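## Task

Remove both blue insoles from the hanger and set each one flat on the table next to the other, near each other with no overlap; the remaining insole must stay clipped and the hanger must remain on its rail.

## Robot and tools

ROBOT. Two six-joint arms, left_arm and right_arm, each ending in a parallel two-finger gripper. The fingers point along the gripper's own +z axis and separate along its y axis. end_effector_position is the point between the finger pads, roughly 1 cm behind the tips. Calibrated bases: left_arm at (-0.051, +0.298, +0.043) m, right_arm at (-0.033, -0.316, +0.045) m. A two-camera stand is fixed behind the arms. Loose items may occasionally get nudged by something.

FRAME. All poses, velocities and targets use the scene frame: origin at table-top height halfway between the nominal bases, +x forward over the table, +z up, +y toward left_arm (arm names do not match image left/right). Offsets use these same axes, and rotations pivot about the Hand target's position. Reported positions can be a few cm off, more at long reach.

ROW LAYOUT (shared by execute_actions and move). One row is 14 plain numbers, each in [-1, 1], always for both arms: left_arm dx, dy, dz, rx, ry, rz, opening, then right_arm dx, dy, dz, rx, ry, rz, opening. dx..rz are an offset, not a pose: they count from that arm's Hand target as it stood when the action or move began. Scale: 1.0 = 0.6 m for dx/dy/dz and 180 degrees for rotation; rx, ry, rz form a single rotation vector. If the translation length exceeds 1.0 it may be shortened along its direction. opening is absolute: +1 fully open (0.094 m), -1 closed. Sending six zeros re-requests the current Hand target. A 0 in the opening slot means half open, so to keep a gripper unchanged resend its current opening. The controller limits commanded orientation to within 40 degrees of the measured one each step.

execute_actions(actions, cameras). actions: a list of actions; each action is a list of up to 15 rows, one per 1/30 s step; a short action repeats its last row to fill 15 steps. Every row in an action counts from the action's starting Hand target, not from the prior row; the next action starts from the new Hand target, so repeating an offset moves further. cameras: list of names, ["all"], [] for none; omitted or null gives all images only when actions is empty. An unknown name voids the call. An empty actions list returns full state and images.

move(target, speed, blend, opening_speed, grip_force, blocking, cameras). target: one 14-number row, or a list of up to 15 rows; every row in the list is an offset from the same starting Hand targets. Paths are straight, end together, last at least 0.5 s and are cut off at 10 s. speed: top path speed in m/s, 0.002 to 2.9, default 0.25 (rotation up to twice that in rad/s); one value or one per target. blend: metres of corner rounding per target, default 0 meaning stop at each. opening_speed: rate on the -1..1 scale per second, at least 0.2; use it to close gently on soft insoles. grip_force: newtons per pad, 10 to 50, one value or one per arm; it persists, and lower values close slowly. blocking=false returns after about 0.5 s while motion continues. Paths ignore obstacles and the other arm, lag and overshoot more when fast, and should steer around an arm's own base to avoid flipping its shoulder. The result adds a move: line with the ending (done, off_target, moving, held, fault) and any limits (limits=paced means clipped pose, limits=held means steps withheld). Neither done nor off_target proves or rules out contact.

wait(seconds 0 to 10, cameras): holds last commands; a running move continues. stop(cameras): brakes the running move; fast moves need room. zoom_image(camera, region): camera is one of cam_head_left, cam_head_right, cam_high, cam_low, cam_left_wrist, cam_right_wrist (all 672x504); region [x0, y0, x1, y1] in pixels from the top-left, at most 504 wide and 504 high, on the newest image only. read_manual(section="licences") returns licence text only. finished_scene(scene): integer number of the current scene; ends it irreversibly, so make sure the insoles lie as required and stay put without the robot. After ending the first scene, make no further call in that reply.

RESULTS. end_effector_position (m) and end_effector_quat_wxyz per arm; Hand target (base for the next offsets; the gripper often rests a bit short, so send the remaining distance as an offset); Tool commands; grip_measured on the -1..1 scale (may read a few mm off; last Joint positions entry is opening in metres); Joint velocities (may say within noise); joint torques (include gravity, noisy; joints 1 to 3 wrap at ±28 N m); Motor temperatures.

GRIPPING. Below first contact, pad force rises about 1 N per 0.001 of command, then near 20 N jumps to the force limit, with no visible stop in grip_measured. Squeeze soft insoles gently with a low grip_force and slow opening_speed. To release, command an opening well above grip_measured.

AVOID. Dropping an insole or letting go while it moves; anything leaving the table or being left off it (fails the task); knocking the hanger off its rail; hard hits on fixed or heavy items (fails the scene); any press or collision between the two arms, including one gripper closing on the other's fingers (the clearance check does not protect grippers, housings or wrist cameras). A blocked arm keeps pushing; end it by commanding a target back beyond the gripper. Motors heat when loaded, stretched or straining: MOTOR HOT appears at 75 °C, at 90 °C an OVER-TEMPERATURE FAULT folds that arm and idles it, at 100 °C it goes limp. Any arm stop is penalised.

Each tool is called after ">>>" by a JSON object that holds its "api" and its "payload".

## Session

>>> {"api": "execute_actions", "payload": {"actions": []}}

Scene clock: 0.00 s.
left_arm: end_effector_position=(+0.2049, +0.3142, +0.1897) grip_measured=+1.000 end_effector_quat_wxyz=(+0.561, -0.175, +0.806, +0.068) | right_arm: end_effector_position=(+0.2954, -0.2873, +0.1669) grip_measured=+1.000 end_effector_quat_wxyz=(+0.592, +0.093, +0.782, -0.169)
Joint positions: left_arm=[-0.387 0.511 0.256 -0.224 -0.671 -0.405 0.094] | right_arm=[0.493 1.315 0.267 0.659 0.88 0.146 0.094]
Joint velocities: within noise
Joint torques (N m): no reading
Motor temperatures (°C): left_arm=[24 27 31 31 23 25 24] | right_arm=[24 23 33 32 23 26 25]
Heat: left arm: 31 °C; right arm: 33 °C.
Hand target: left_arm +0.2034, +0.3154, +0.1892; +0.559, -0.175, +0.807, +0.071 | right_arm +0.2953, -0.2880, +0.1679; +0.592, +0.094, +0.782, -0.171
Tool commands: left_gripper/opening=+1.0 right_gripper/opening=+1.0
camera_calibration:
cam_left_wrist: T_world_to_cam=[[0.332303, -0.940676, -0.0685739, 0.245735], [-0.709975, -0.201618, -0.674748, 0.36453], [0.620894, 0.272907, -0.734855, 0.0229721], [0, 0, 0, 1]] pos_world=[0.162886, 0.298383, 0.279698]
cam_right_wrist: T_world_to_cam=[[-0.342146, -0.939559, -0.0128123, -0.160153], [-0.585896, 0.223978, -0.778819, 0.39712], [0.734617, -0.258963, -0.627118, -0.0903673], [0, 0, 0, 1]] pos_world=[0.244261, -0.262821, 0.250562]

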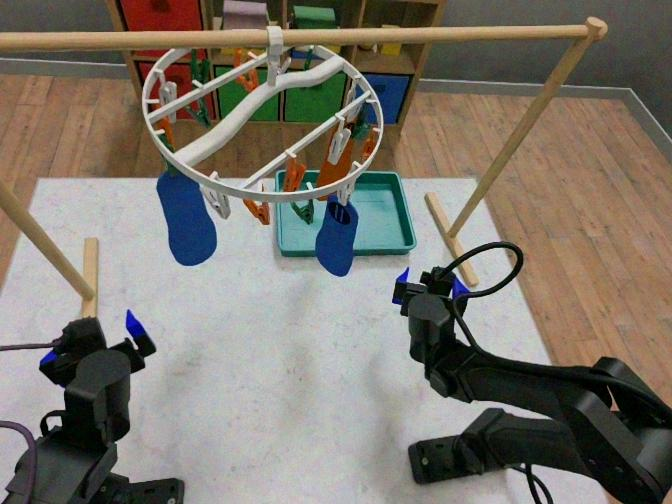

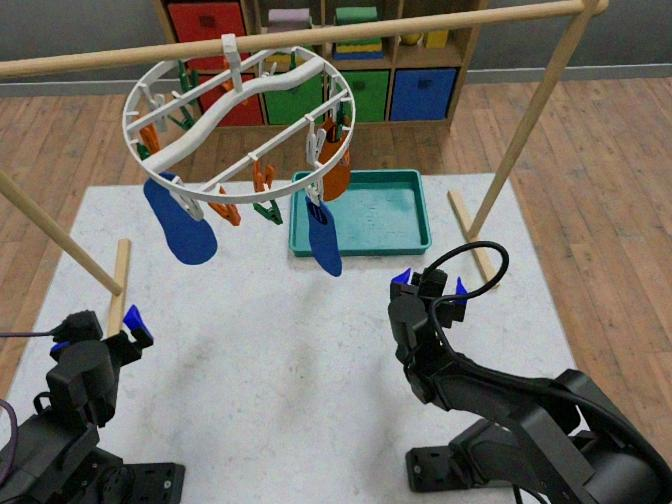

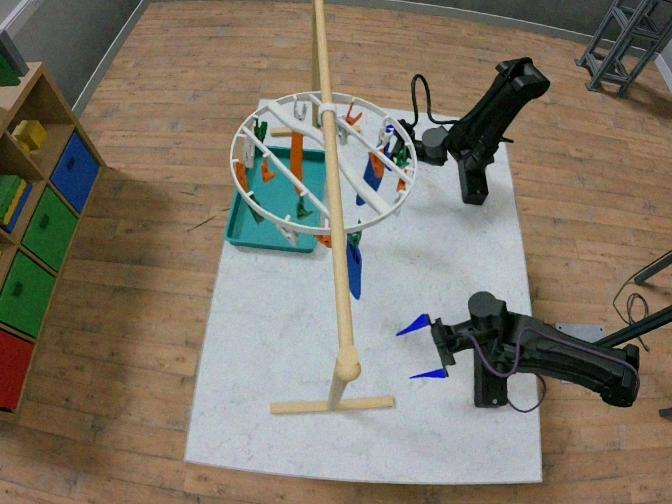

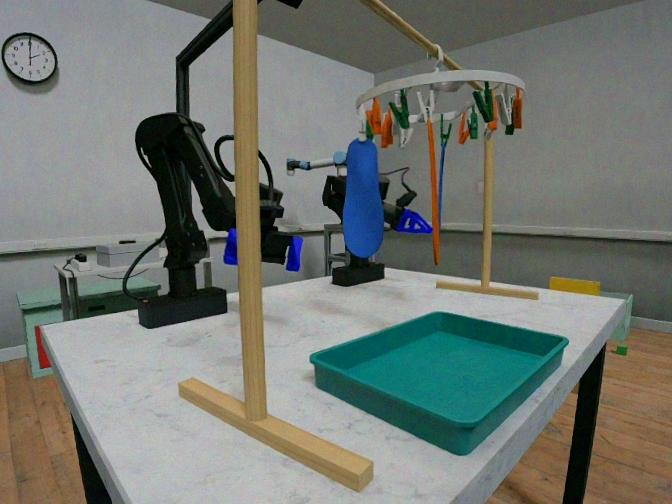

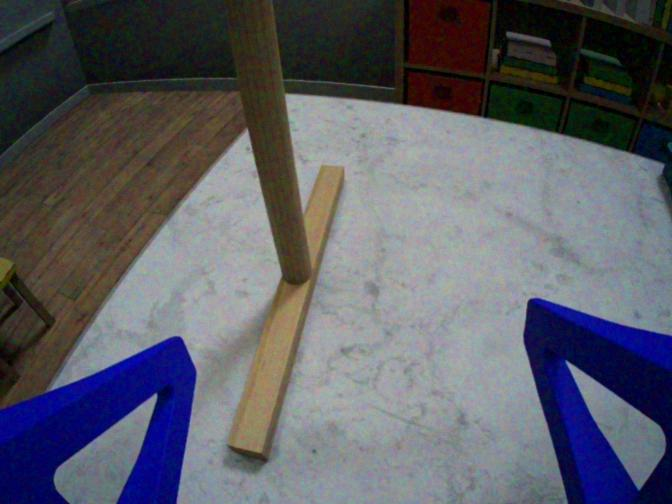

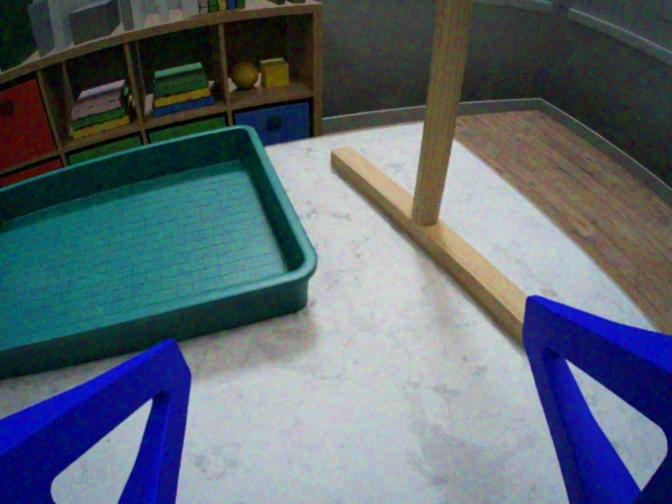

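>>> {"api": "move", "payload": {"target": [0.1685,-0.082,0.151,0,0,-0.484,0.4,-0.037,0.197,0.187,0,0,0.459,0.6], "speed": 0.4, "cameras": ["cam_left_wrist","cam_right_wrist","cam_head_left","cam_high"]}}

Scene clock: 61.93 s.
left_arm: end_effector_position=(+0.3017, +0.2679, +0.2802) grip_measured=+0.401 end_effector_quat_wxyz=(+0.457, +0.428, +0.708, -0.326) | right_arm: end_effector_position=(+0.2713, -0.1694, +0.2762) grip_measured=+0.603 end_effector_quat_wxyz=(+0.560, -0.444, +0.650, +0.257)
Joint positions: left_arm=[0.413 1.72 1.457 -1.302 1.193 1.488 0.066] | right_arm=[-0.048 1.115 0.675 -0.022 -1.001 -0.566 0.075]
Joint torques (N m): left_arm=[-0.5 -7.64 5.97 0.25 0.57 0.12] | right_arm=[-0.44 -2.86 9.68 1.41 -0.34 -0.06]
Motor temperatures (°C): left_arm=[24 26 33 36 23 25 24] | right_arm=[24 24 34 35 23 26 25]
Heat: left arm: 36 °C; right arm: 35 °C.
Hand target: left_arm +0.3045, +0.2662, +0.2800; +0.455, +0.430, +0.705, -0.334 | right_arm +0.2731, -0.1697, +0.2801; +0.558, -0.445, +0.650, +0.262
Off the commanded pose: left_arm 0.003 m, 1 deg | right_arm 0.004 m, 1 deg.
move: done
camera_calibration:
cam_left_wrist: T_world_to_cam=[[-0.915803, -0.392766, -0.0838963, 0.410276], [-0.241215, 0.704913, -0.667018, 0.0984143], [0.321122, -0.59062, -0.740303, 0.365302], [0, 0, 0, 1]] pos_world=[0.282165, 0.307524, 0.370499]
cam_right_wrist: T_world_to_cam=[[0.882076, -0.471085, -0.00458029, -0.311256], [-0.298376, -0.551113, -0.77926, 0.232596], [0.364573, 0.688734, -0.626683, 0.287273], [0, 0, 0, 1]] pos_world=[0.23922, -0.216296, 0.359856]
Images, in order (width x height): cam_head_left 672x504, cam_high 672x504, cam_left_wrist 672x504, cam_right_wrist 672x504.

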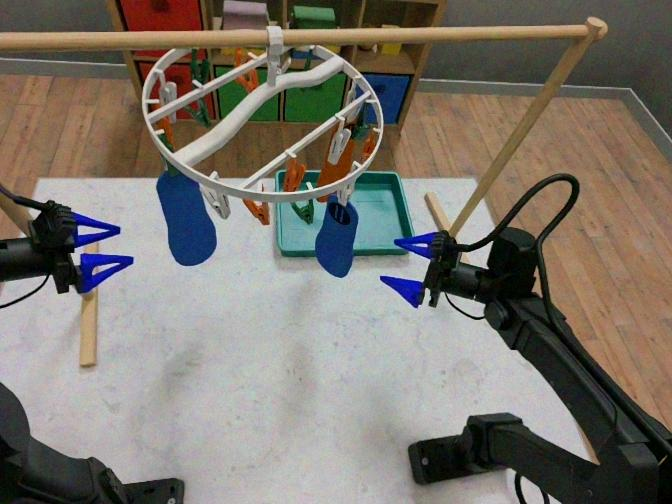

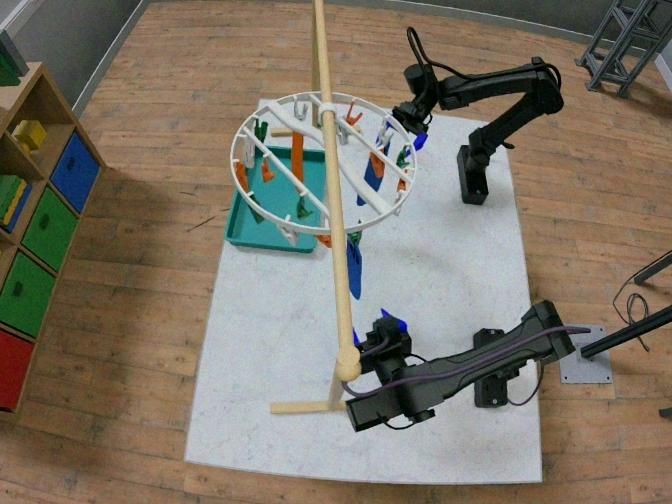

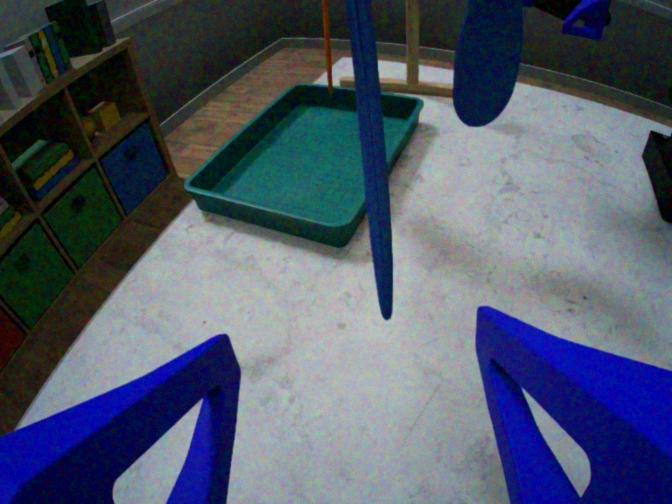

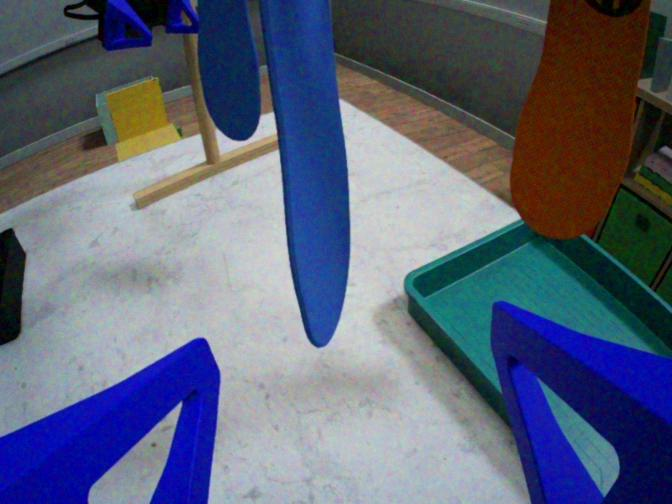

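>>> {"api": "move", "payload": {"target": [[0.038,-0.157,-0.017,0,0,0,0.4,0.04,0.148,-0.017,0,0,-0.05,0.6],[0.038,-0.157,-0.017,0,0,0,-1,0.04,0.148,-0.017,0,0,-0.05,-1]], "speed": 0.2, "opening_speed": 0.8, "cameras": ["cam_left_wrist","cam_right_wrist","cam_head_left","cam_head_right"]}}

Scene clock: 104.80 s.
left_arm: end_effector_position=(+0.3345, +0.1743, +0.2680) grip_measured=-0.953 end_effector_quat_wxyz=(+0.457, +0.432, +0.705, -0.329) | right_arm: end_effector_position=(+0.2973, -0.0836, +0.2780) grip_measured=-0.941 end_effector_quat_wxyz=(+0.585, -0.393, +0.677, +0.214)
Joint positions: left_arm=[0.101 1.607 1.227 -0.541 1.093 0.789 0.002] | right_arm=[0.39 1.222 0.675 0.296 -0.447 -0.285 0.003]
Joint torques (N m): left_arm=[-0.21 -11.4 3.55 1.23 0.42 -0.1] | right_arm=[0.62 -3.9 7.34 1.9 -0.05 0.03]
Heat: left arm: 34 °C; right arm: 37 °C.
Hand target: left_arm +0.3273, +0.1721, +0.2697; +0.454, +0.430, +0.705, -0.334 | right_arm +0.2971, -0.0809, +0.2699; +0.576, -0.393, +0.683, +0.217
Off the commanded pose: left_arm 0.008 m, 1 deg | right_arm 0.009 m, 1 deg.
move: done
camera_calibration:
cam_left_wrist: T_world_to_cam=[[-0.919921, -0.382652, -0.0855716, 0.402574], [-0.231453, 0.706086, -0.669232, 0.161348], [0.316504, -0.595835, -0.73811, 0.292338], [0, 0, 0, 1]] pos_world=[0.315154, 0.214305, 0.358206]
cam_right_wrist: T_world_to_cam=[[0.800459, -0.599382, 0.00272914, -0.282367], [-0.366007, -0.492388, -0.789679, 0.316937], [0.474663, 0.631107, -0.613514, 0.178616], [0, 0, 0, 1]] pos_world=[0.257242, -0.125916, 0.360633]
Images, in order (width x height): cam_head_left 672x504, cam_head_right 672x504, cam_left_wrist 672x504, cam_right_wrist 672x504.

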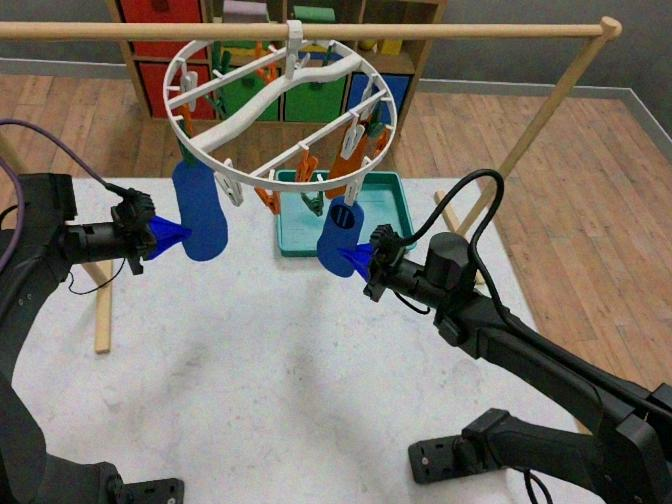

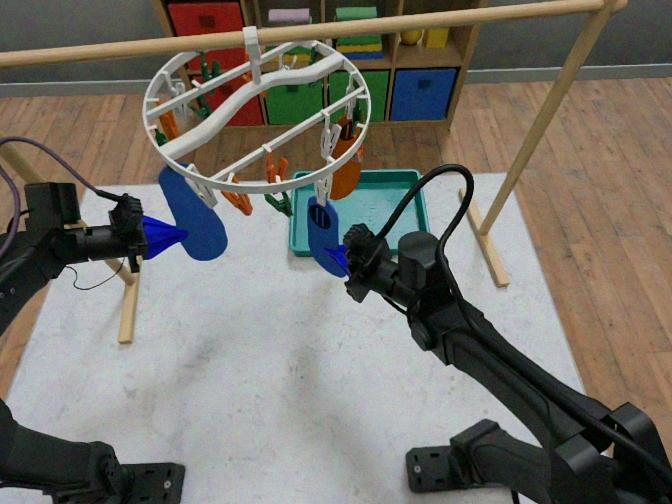

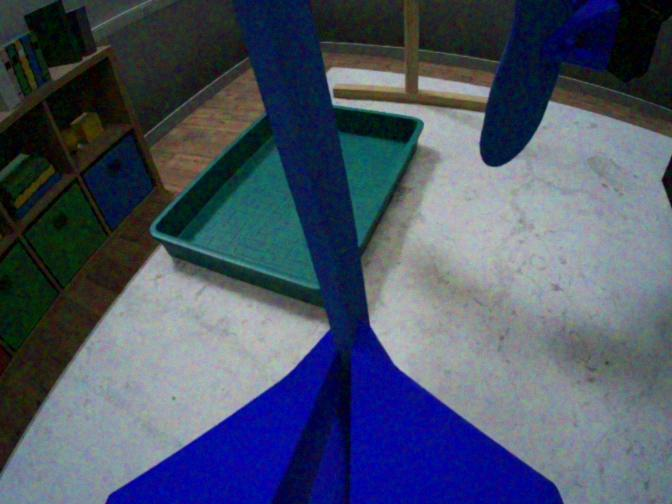

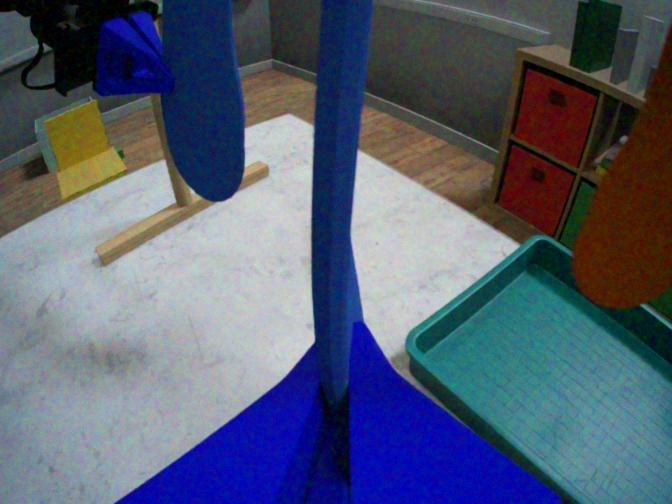

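>>> {"api": "move", "payload": {"target": [0,0,-0.175,0,0,0,-1,0,0,-0.175,0,0,0,-1], "speed": 0.08, "cameras": ["cam_head_left","cam_low"]}}

Scene clock: 116.97 s.
left_arm: end_effector_position=(+0.3343, +0.1651, +0.2093) grip_measured=-0.954 end_effector_quat_wxyz=(+0.513, +0.469, +0.646, -0.316) | right_arm: end_effector_position=(+0.2978, -0.0852, +0.1653) grip_measured=-0.942 end_effector_quat_wxyz=(+0.577, -0.387, +0.687, +0.213)
Joint positions: left_arm=[0.091 1.669 0.944 -0.031 1.16 0.788 0.002] | right_arm=[0.39 1.559 0.402 0.885 -0.435 -0.277 0.003]
Joint torques (N m): left_arm=[0.62 -5.81 1.65 0.62 -0.24 -0.11] | right_arm=[0.54 -5.76 6.34 1.9 -0.16 -0.04]
Motor temperatures (°C): left_arm=[24 32 33 32 24 26 25] | right_arm=[24 23 36 36 23 26 26]
Heat: left arm: 33 °C; right arm: 36 °C.
Hand target: left_arm +0.3273, +0.1720, +0.1647; +0.454, +0.430, +0.705, -0.334 | right_arm +0.2971, -0.0809, +0.1649; +0.576, -0.393, +0.683, +0.217
Off the commanded pose: left_arm 0.046 m, 11 deg | right_arm 0.004 m, 1 deg.
move: off_target (left_arm)
Images, in order (width x height): cam_head_left 672x504, cam_low 672x504.

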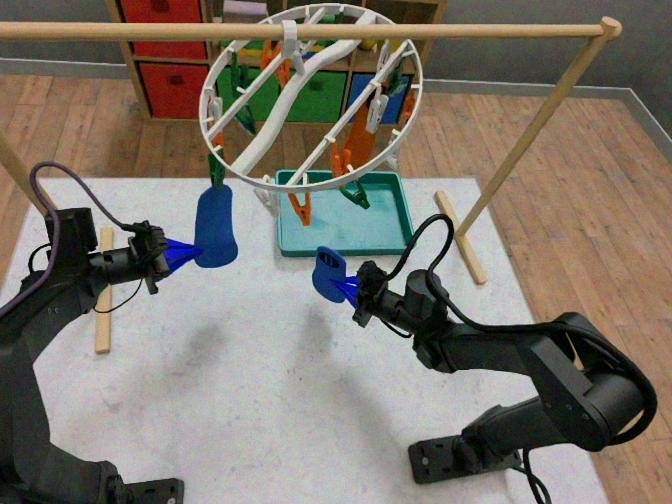

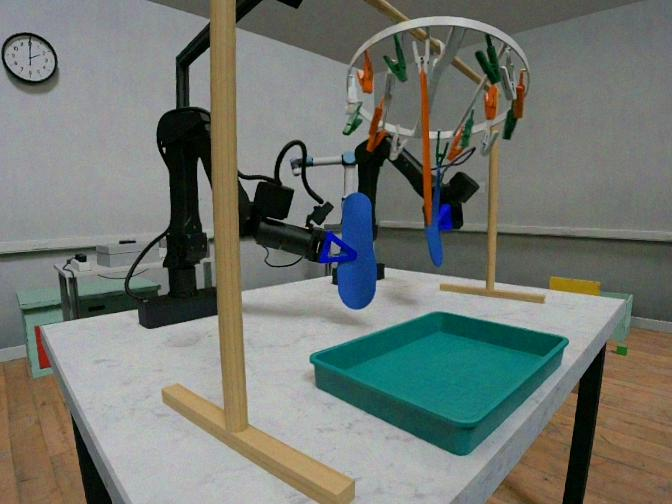

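>>> {"api": "move", "payload": {"target": [-0.05,0.08,-0.042,0,0,0,-1,-0.08,-0.2,0.14,0,0,0,-1], "speed": 0.1, "cameras": ["cam_head_left","cam_low"]}}

Scene clock: 128.97 s.
left_arm: end_effector_position=(+0.3018, +0.2206, +0.1448) grip_measured=-0.955 end_effector_quat_wxyz=(+0.461, +0.438, +0.704, -0.316) | right_arm: end_effector_position=(+0.2489, -0.2001, +0.2386) grip_measured=-0.942 end_effector_quat_wxyz=(+0.571, -0.389, +0.689, +0.219)
Joint positions: left_arm=[0.264 1.734 0.886 -0.353 1.158 1.127 0.002] | right_arm=[-0.141 0.937 0.448 0.042 -0.946 -0.518 0.003]
Joint torques (N m): left_arm=[0.54 -7.25 3.62 0.68 0.66 0.11] | right_arm=[-0.7 -3.17 9.65 1.48 -0.34 -0.08]
Heat: left arm: 33 °C; right arm: 37 °C.
Hand target: left_arm +0.2973, +0.2200, +0.1395; +0.454, +0.430, +0.705, -0.334 | right_arm +0.2491, -0.2010, +0.2490; +0.577, -0.393, +0.683, +0.217
Off the commanded pose: left_arm 0.007 m, 2 deg | right_arm 0.010 m, 1 deg.
move: done
Images, in order (width x height): cam_head_left 672x504, cam_low 672x504.

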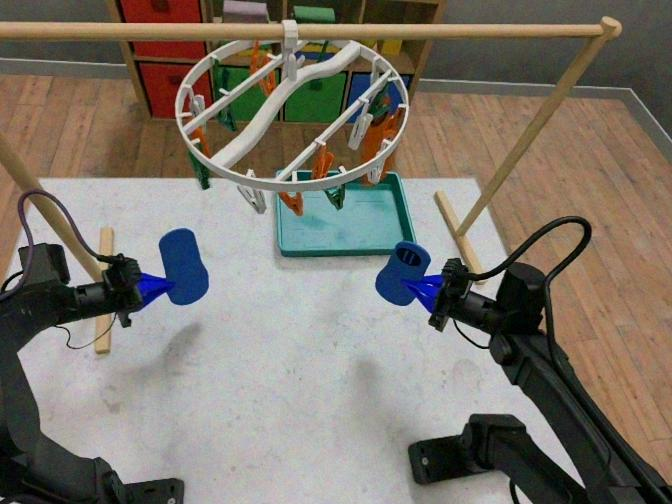

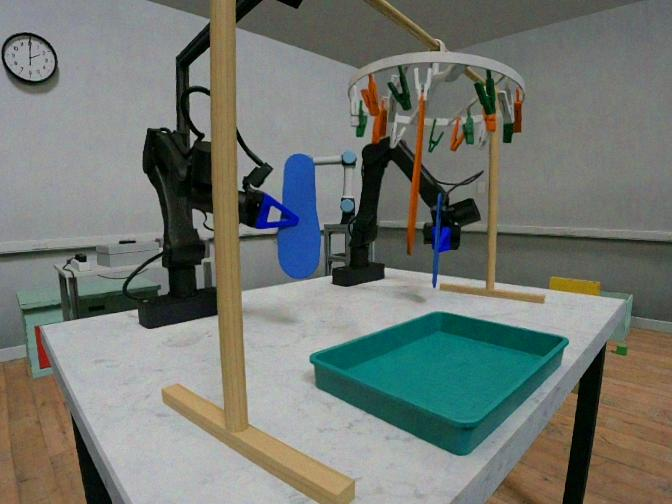

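>>> {"api": "move", "payload": {"target": [[0,-0.03,0.084,0,0,0,-1,-0.033,-0.067,0,0,0,0,-1],[0.038,-0.183,0.084,-0.3641,0.4317,0.4561,-1,-0.033,-0.067,0,0,0,0,-1],[0.0845,-0.308,-0.119,-0.3641,0.4317,0.4561,-1,-0.033,-0.067,0,0,0,0,-1]], "speed": [0.3,0.5,0.25], "blend": [0.02,0.02,0], "cameras": ["cam_head_left","cam_high","cam_right_wrist","cam_low"]}}

Scene clock: 149.97 s.
left_arm: end_effector_position=(+0.3461, +0.0364, +0.0736) grip_measured=-0.955 end_effector_quat_wxyz=(-0.193, +0.607, -0.633, +0.439) | right_arm: end_effector_position=(+0.2286, -0.2403, +0.2415) grip_measured=-0.942 end_effector_quat_wxyz=(+0.574, -0.392, +0.686, +0.214)
Joint positions: left_arm=[-0.666 1.933 0.786 0.56 -0.236 -2.075 0.002] | right_arm=[-0.405 0.905 0.504 -0.287 -1.167 -0.811 0.003]
Joint torques (N m): left_arm=[-0.17 -9.11 4.86 1.82 -0.17 -0.06] | right_arm=[-0.7 -0.99 9.57 1.23 -0.52 -0.07]
Heat: left arm: 33 °C; right arm: 37 °C.
Hand target: left_arm +0.3481, +0.0352, +0.0681; -0.195, +0.611, -0.633, +0.434 | right_arm +0.2293, -0.2411, +0.2489; +0.576, -0.393, +0.683, +0.217
Off the commanded pose: left_arm 0.006 m, 1 deg | right_arm 0.008 m, 1 deg.
move: done
camera_calibration:
cam_right_wrist: T_world_to_cam=[[0.797696, -0.602969, -0.0104436, -0.318201], [-0.388457, -0.500509, -0.773687, 0.185169], [0.461282, 0.621224, -0.633482, 0.293189], [0, 0, 0, 1]] pos_world=[0.190515, -0.281322, 0.32567]
Images, in order (width x height): cam_head_left 672x504, cam_high 672x504, cam_low 672x504, cam_right_wrist 672x504.

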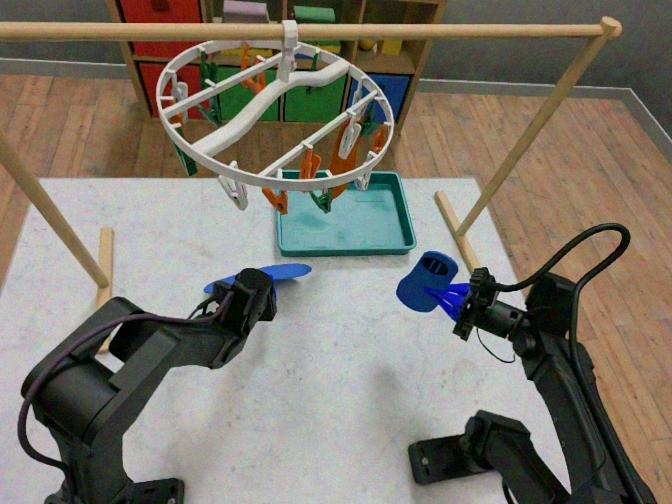

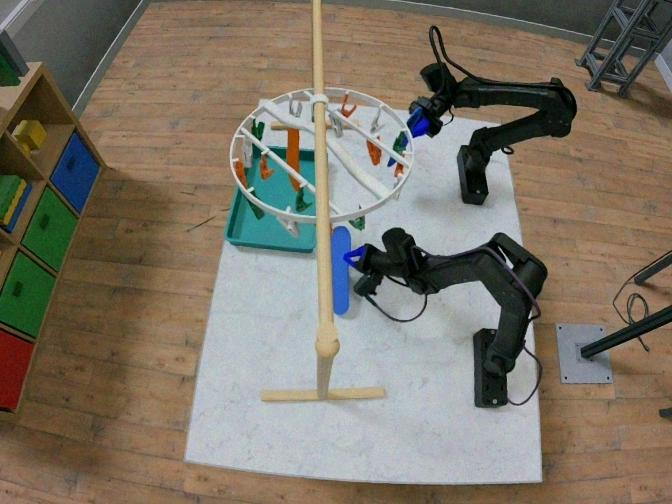

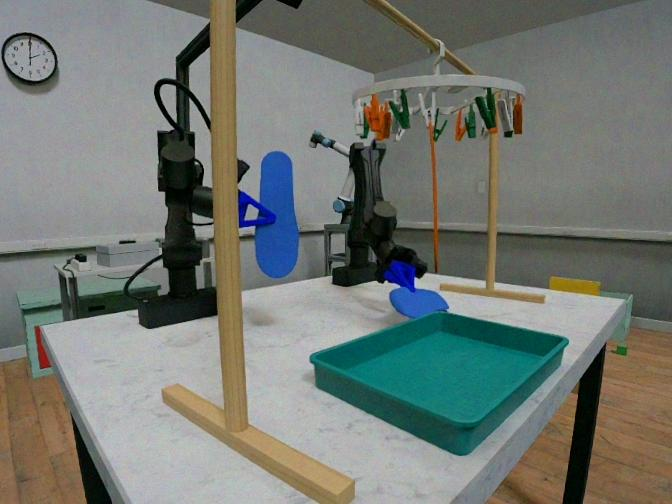

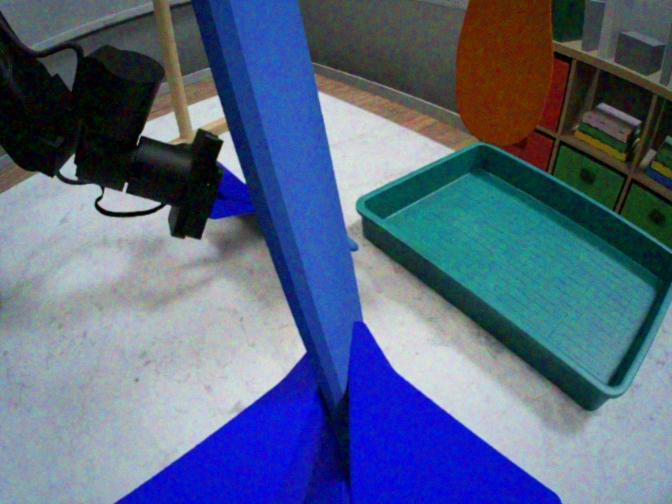

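>>> {"api": "move", "payload": {"target": [[0,0,-0.083,0,0,0,-1,0,0,0,0,0,0,-1],[0,0,-0.083,0,0,0,-0.65,0,0,0,0,0,0,-1],[0,0,-0.09,0,0,0,-0.65,0,0,0,0,0,0,-1],[-0.108,0.044,-0.075,0,0,0,-0.65,0,0,0,0,0,0,-1]], "speed": [0.08,0.1,0.05,0.1], "opening_speed": 0.3, "cameras": ["cam_head_left","cam_head_right","cam_high","cam_right_wrist"]}}

Scene clock: 163.77 s.
left_arm: end_effector_position=(+0.2863, +0.0601, +0.0203) grip_measured=-0.652 end_effector_quat_wxyz=(-0.195, +0.601, -0.642, +0.436) | right_arm: end_effector_position=(+0.2286, -0.2403, +0.2415) grip_measured=-0.942 end_effector_quat_wxyz=(+0.574, -0.392, +0.686, +0.214)
Joint positions: left_arm=[-0.733 2.02 0.508 0.908 -0.286 -2.095 0.016] | right_arm=[-0.405 0.905 0.504 -0.287 -1.167 -0.811 0.003]
Joint torques (N m): left_arm=[-0.39 -11.58 1.11 1.75 -0.23 -0.07] | right_arm=[-0.69 -1.02 9.52 1.23 -0.51 -0.06]
Heat: left arm: 34 °C; right arm: 38 °C.
Hand target: left_arm +0.2833, +0.0615, +0.0233; -0.195, +0.611, -0.633, +0.434 | right_arm +0.2293, -0.2411, +0.2489; +0.576, -0.393, +0.683, +0.217
Off the commanded pose: left_arm 0.004 m, 2 deg | right_arm 0.007 m, 1 deg.
joint sent to its limit (left arm) — joint 6 (wrist roll), lower limit. The joint targets still meet the commanded pose.
move: done; target 2's new opening was sent with left_arm's hand 0.016 m and 2 deg from that target
camera_calibration:
cam_right_wrist: T_world_to_cam=[[0.797696, -0.602969, -0.0104436, -0.318201], [-0.388457, -0.500509, -0.773687, 0.185169], [0.461282, 0.621224, -0.633482, 0.293189], [0, 0, 0, 1]] pos_world=[0.190515, -0.281322, 0.32567]
Images, in order (width x height): cam_head_left 672x504, cam_head_right 672x504, cam_high 672x504, cam_right_wrist 672x504.

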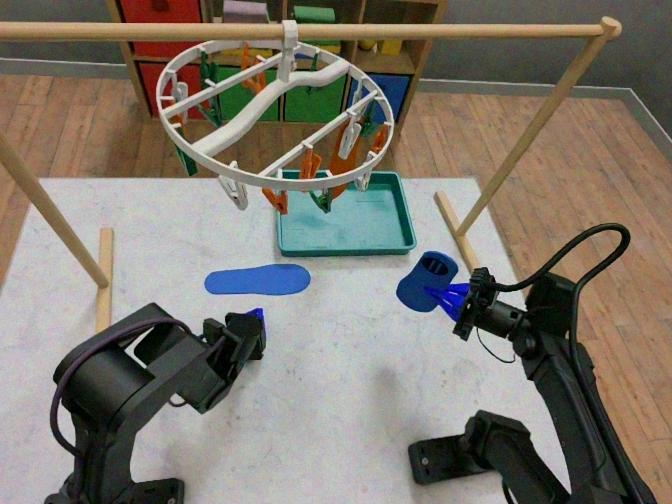

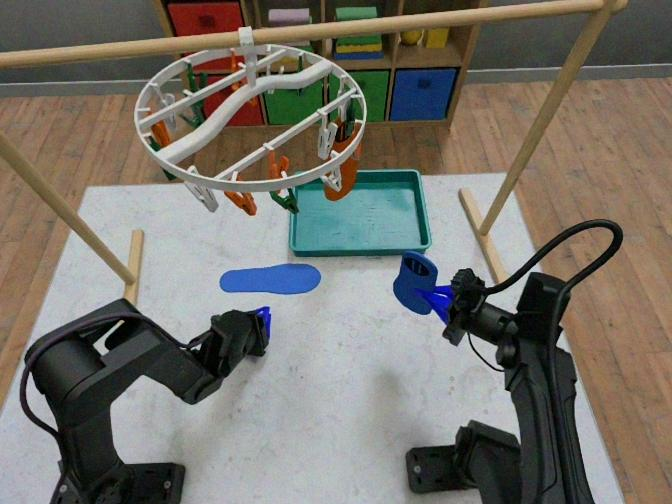

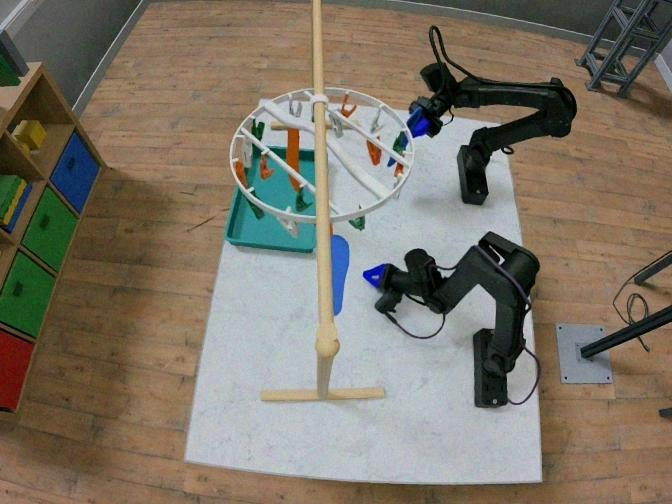

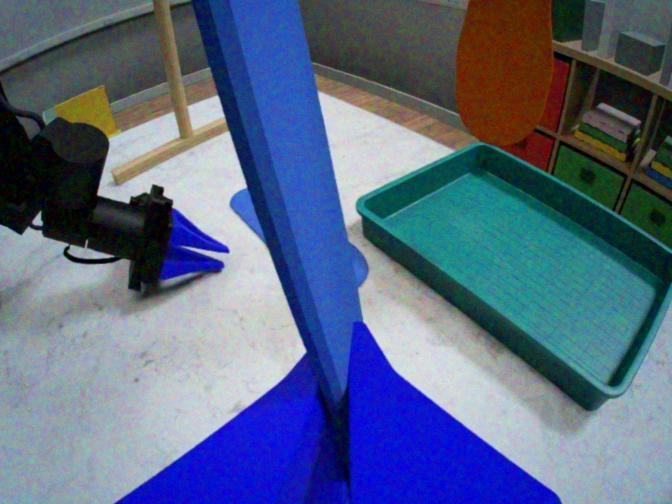

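>>> {"api": "move", "payload": {"target": [[-0.088,0.4,0.3,0,0,0,-0.65,0,0,0,0,0,0,-1],[-0.088,0.4,0.3,0,0,0,-0.65,0.035,0.4,-0.08,0.4132,0.3567,-0.3913,-1],[-0.088,0.4,0.3,0,0,0,-0.65,0.088,0.457,-0.2815,0.4132,0.3567,-0.3913,-1]], "speed": [0.4,0.5,0.2], "blend": [0.04,0.02,0], "cameras": ["cam_head_left","cam_head_right","cam_high","cam_low"]}}

Scene clock: 208.90 s.
left_arm: end_effector_position=(+0.2302, +0.3006, +0.1972) grip_measured=-0.651 end_effector_quat_wxyz=(-0.194, +0.615, -0.630, +0.433) | right_arm: end_effector_position=(+0.2786, +0.0352, +0.0863) grip_measured=-0.942 end_effector_quat_wxyz=(+0.287, +0.530, +0.701, +0.381)
Joint positions: left_arm=[0.392 0.865 0.549 -0.422 0.614 -1.442 0.016] | right_arm=[1.049 1.958 0.945 0.262 0.645 2.083 0.003]
Joint torques (N m): left_arm=[0.66 -1.05 7.21 1.42 0.3 0.13] | right_arm=[-0.57 -9.78 6.76 1.52 0.32 0]
Motor temperatures (°C): left_arm=[23 30 32 37 23 26 24] | right_arm=[24 23 38 35 24 26 27]
Heat: left arm: 37 °C; right arm: 38 °C.
Hand target: left_arm +0.2306, +0.3016, +0.2032; -0.195, +0.611, -0.633, +0.434 | right_arm +0.2821, +0.0330, +0.0799; +0.289, +0.561, +0.686, +0.362
Off the commanded pose: left_arm 0.006 m, 1 deg | right_arm 0.007 m, 5 deg.
joint sent to its limit (right arm) — joint 6 (wrist roll), upper limit. The joint targets are off in orientation, not in position.
move: off_target (right_arm)
Images, in order (width x height): cam_head_left 672x504, cam_head_right 672x504, cam_high 672x504, cam_low 672x504.

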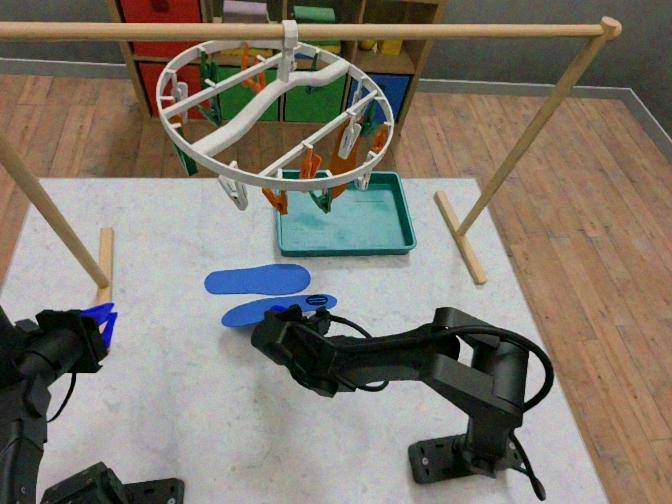

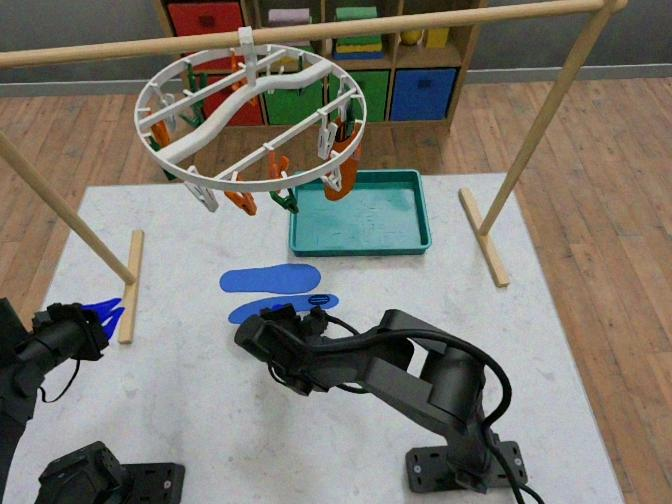

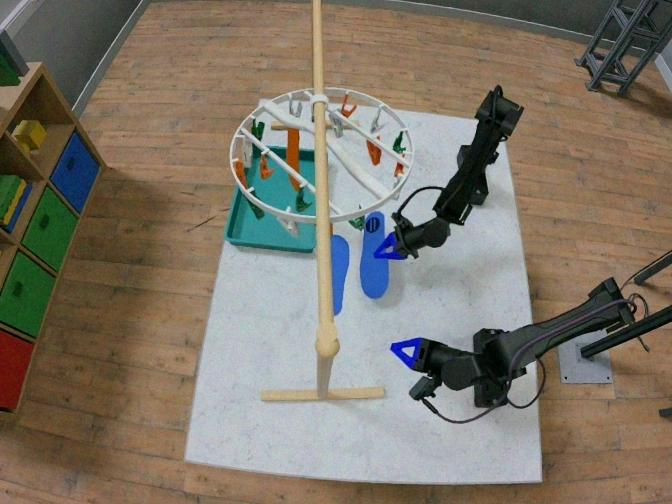

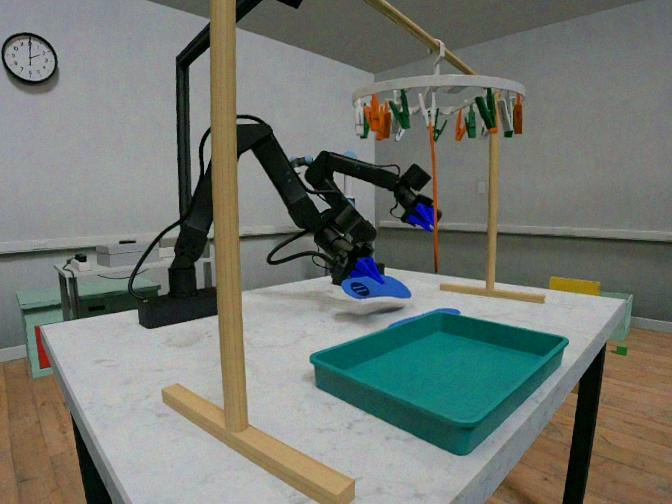

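>>> {"api": "move", "payload": {"target": [[0,0,0,0,0,0,-0.65,0.004,0.042,-0.02,0,0,0,-1],[0,0,0,0,0,0,-0.65,0.004,0.042,-0.113,0,0,0,-1],[0,0,0,0,0,0,-0.65,0.004,0.042,-0.113,0,0,0,-0.63],[0,0,0,0,0,0,-0.65,0.004,0.042,-0.133,0,0,0,-0.63],[0,0,0,0,0,0,-0.65,-0.109,-0.01,-0.118,0,0,0,-0.63]], "speed": [0.1,0.08,0.1,0.05,0.12], "opening_speed": 0.35, "blend": [0.01,0,0,0,0], "cameras": ["cam_head_left","cam_head_right","cam_high","cam_low"]}}

Scene clock: 225.90 s.
left_arm: end_effector_position=(+0.2302, +0.3006, +0.1972) grip_measured=-0.651 end_effector_quat_wxyz=(-0.194, +0.615, -0.630, +0.433) | right_arm: end_effector_position=(+0.2256, +0.0356, +0.0206) grip_measured=-0.633 end_effector_quat_wxyz=(+0.305, +0.494, +0.693, +0.427)
Joint positions: left_arm=[0.392 0.865 0.549 -0.422 0.614 -1.442 0.016] | right_arm=[1.2 2.179 0.742 0.757 0.772 2.083 0.017]
Joint torques (N m): left_arm=[0.66 -1.06 7.23 1.42 0.31 0.13] | right_arm=[0.62 -12.49 2.4 1.09 0.12 0]
Heat: left arm: 37 °C; right arm: 36 °C.
Hand target: left_arm +0.2306, +0.3016, +0.2032; -0.195, +0.611, -0.633, +0.434 | right_arm +0.2167, +0.0271, +0.0091; +0.289, +0.561, +0.686, +0.362
Off the commanded pose: left_arm 0.006 m, 1 deg | right_arm 0.017 m, 11 deg.
joint sent to its limit (right arm) — joint 6 (wrist roll), upper limit. The joint targets are off in orientation, not in position.
move: off_target (right_arm); target 3's new opening was sent with right_arm's hand 0.016 m and 5 deg from that target
Images, in order (width x height): cam_head_left 672x504, cam_head_right 672x504, cam_high 672x504, cam_low 672x504.

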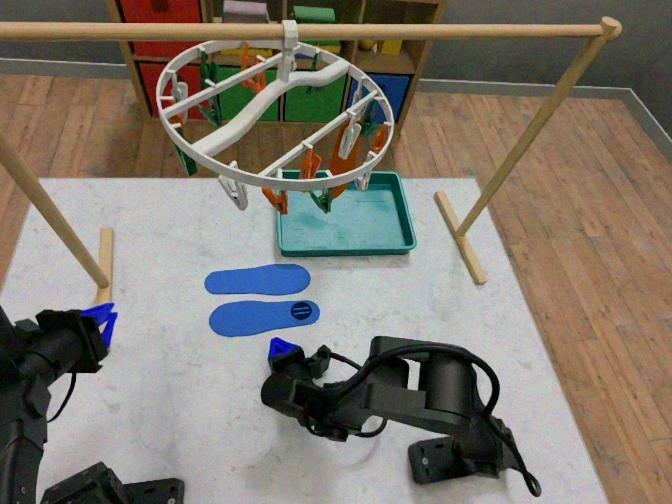

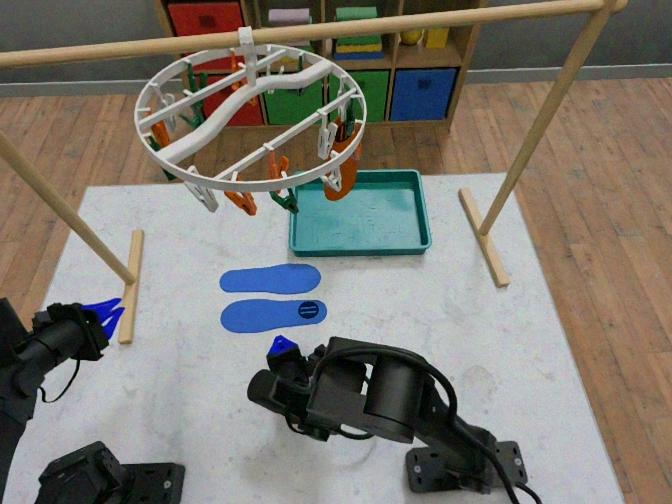

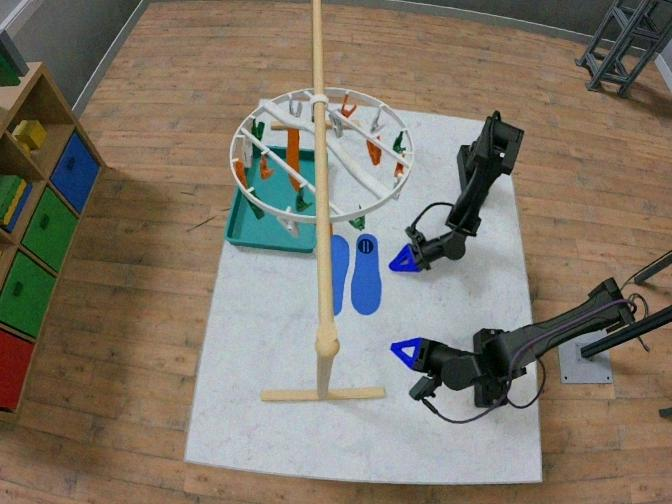

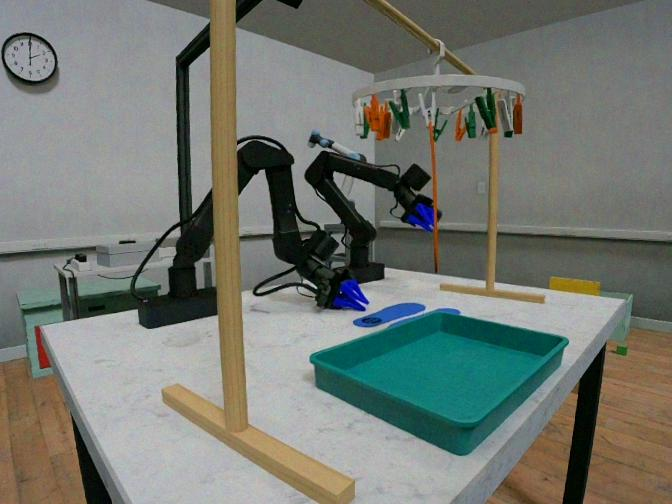

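>>> {"api": "zoom_image", "payload": {"camera": "cam_head_right", "region": [200, 240, 350, 350]}}

Scaled by 3.360 from the camera's 672x504 image, which has a finer 960x720 frame.

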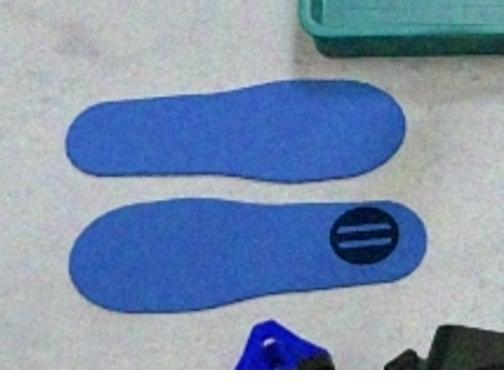

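>>> {"api": "finished_scene", "payload": {"scene": 3}}

The scene is finished: the task was done.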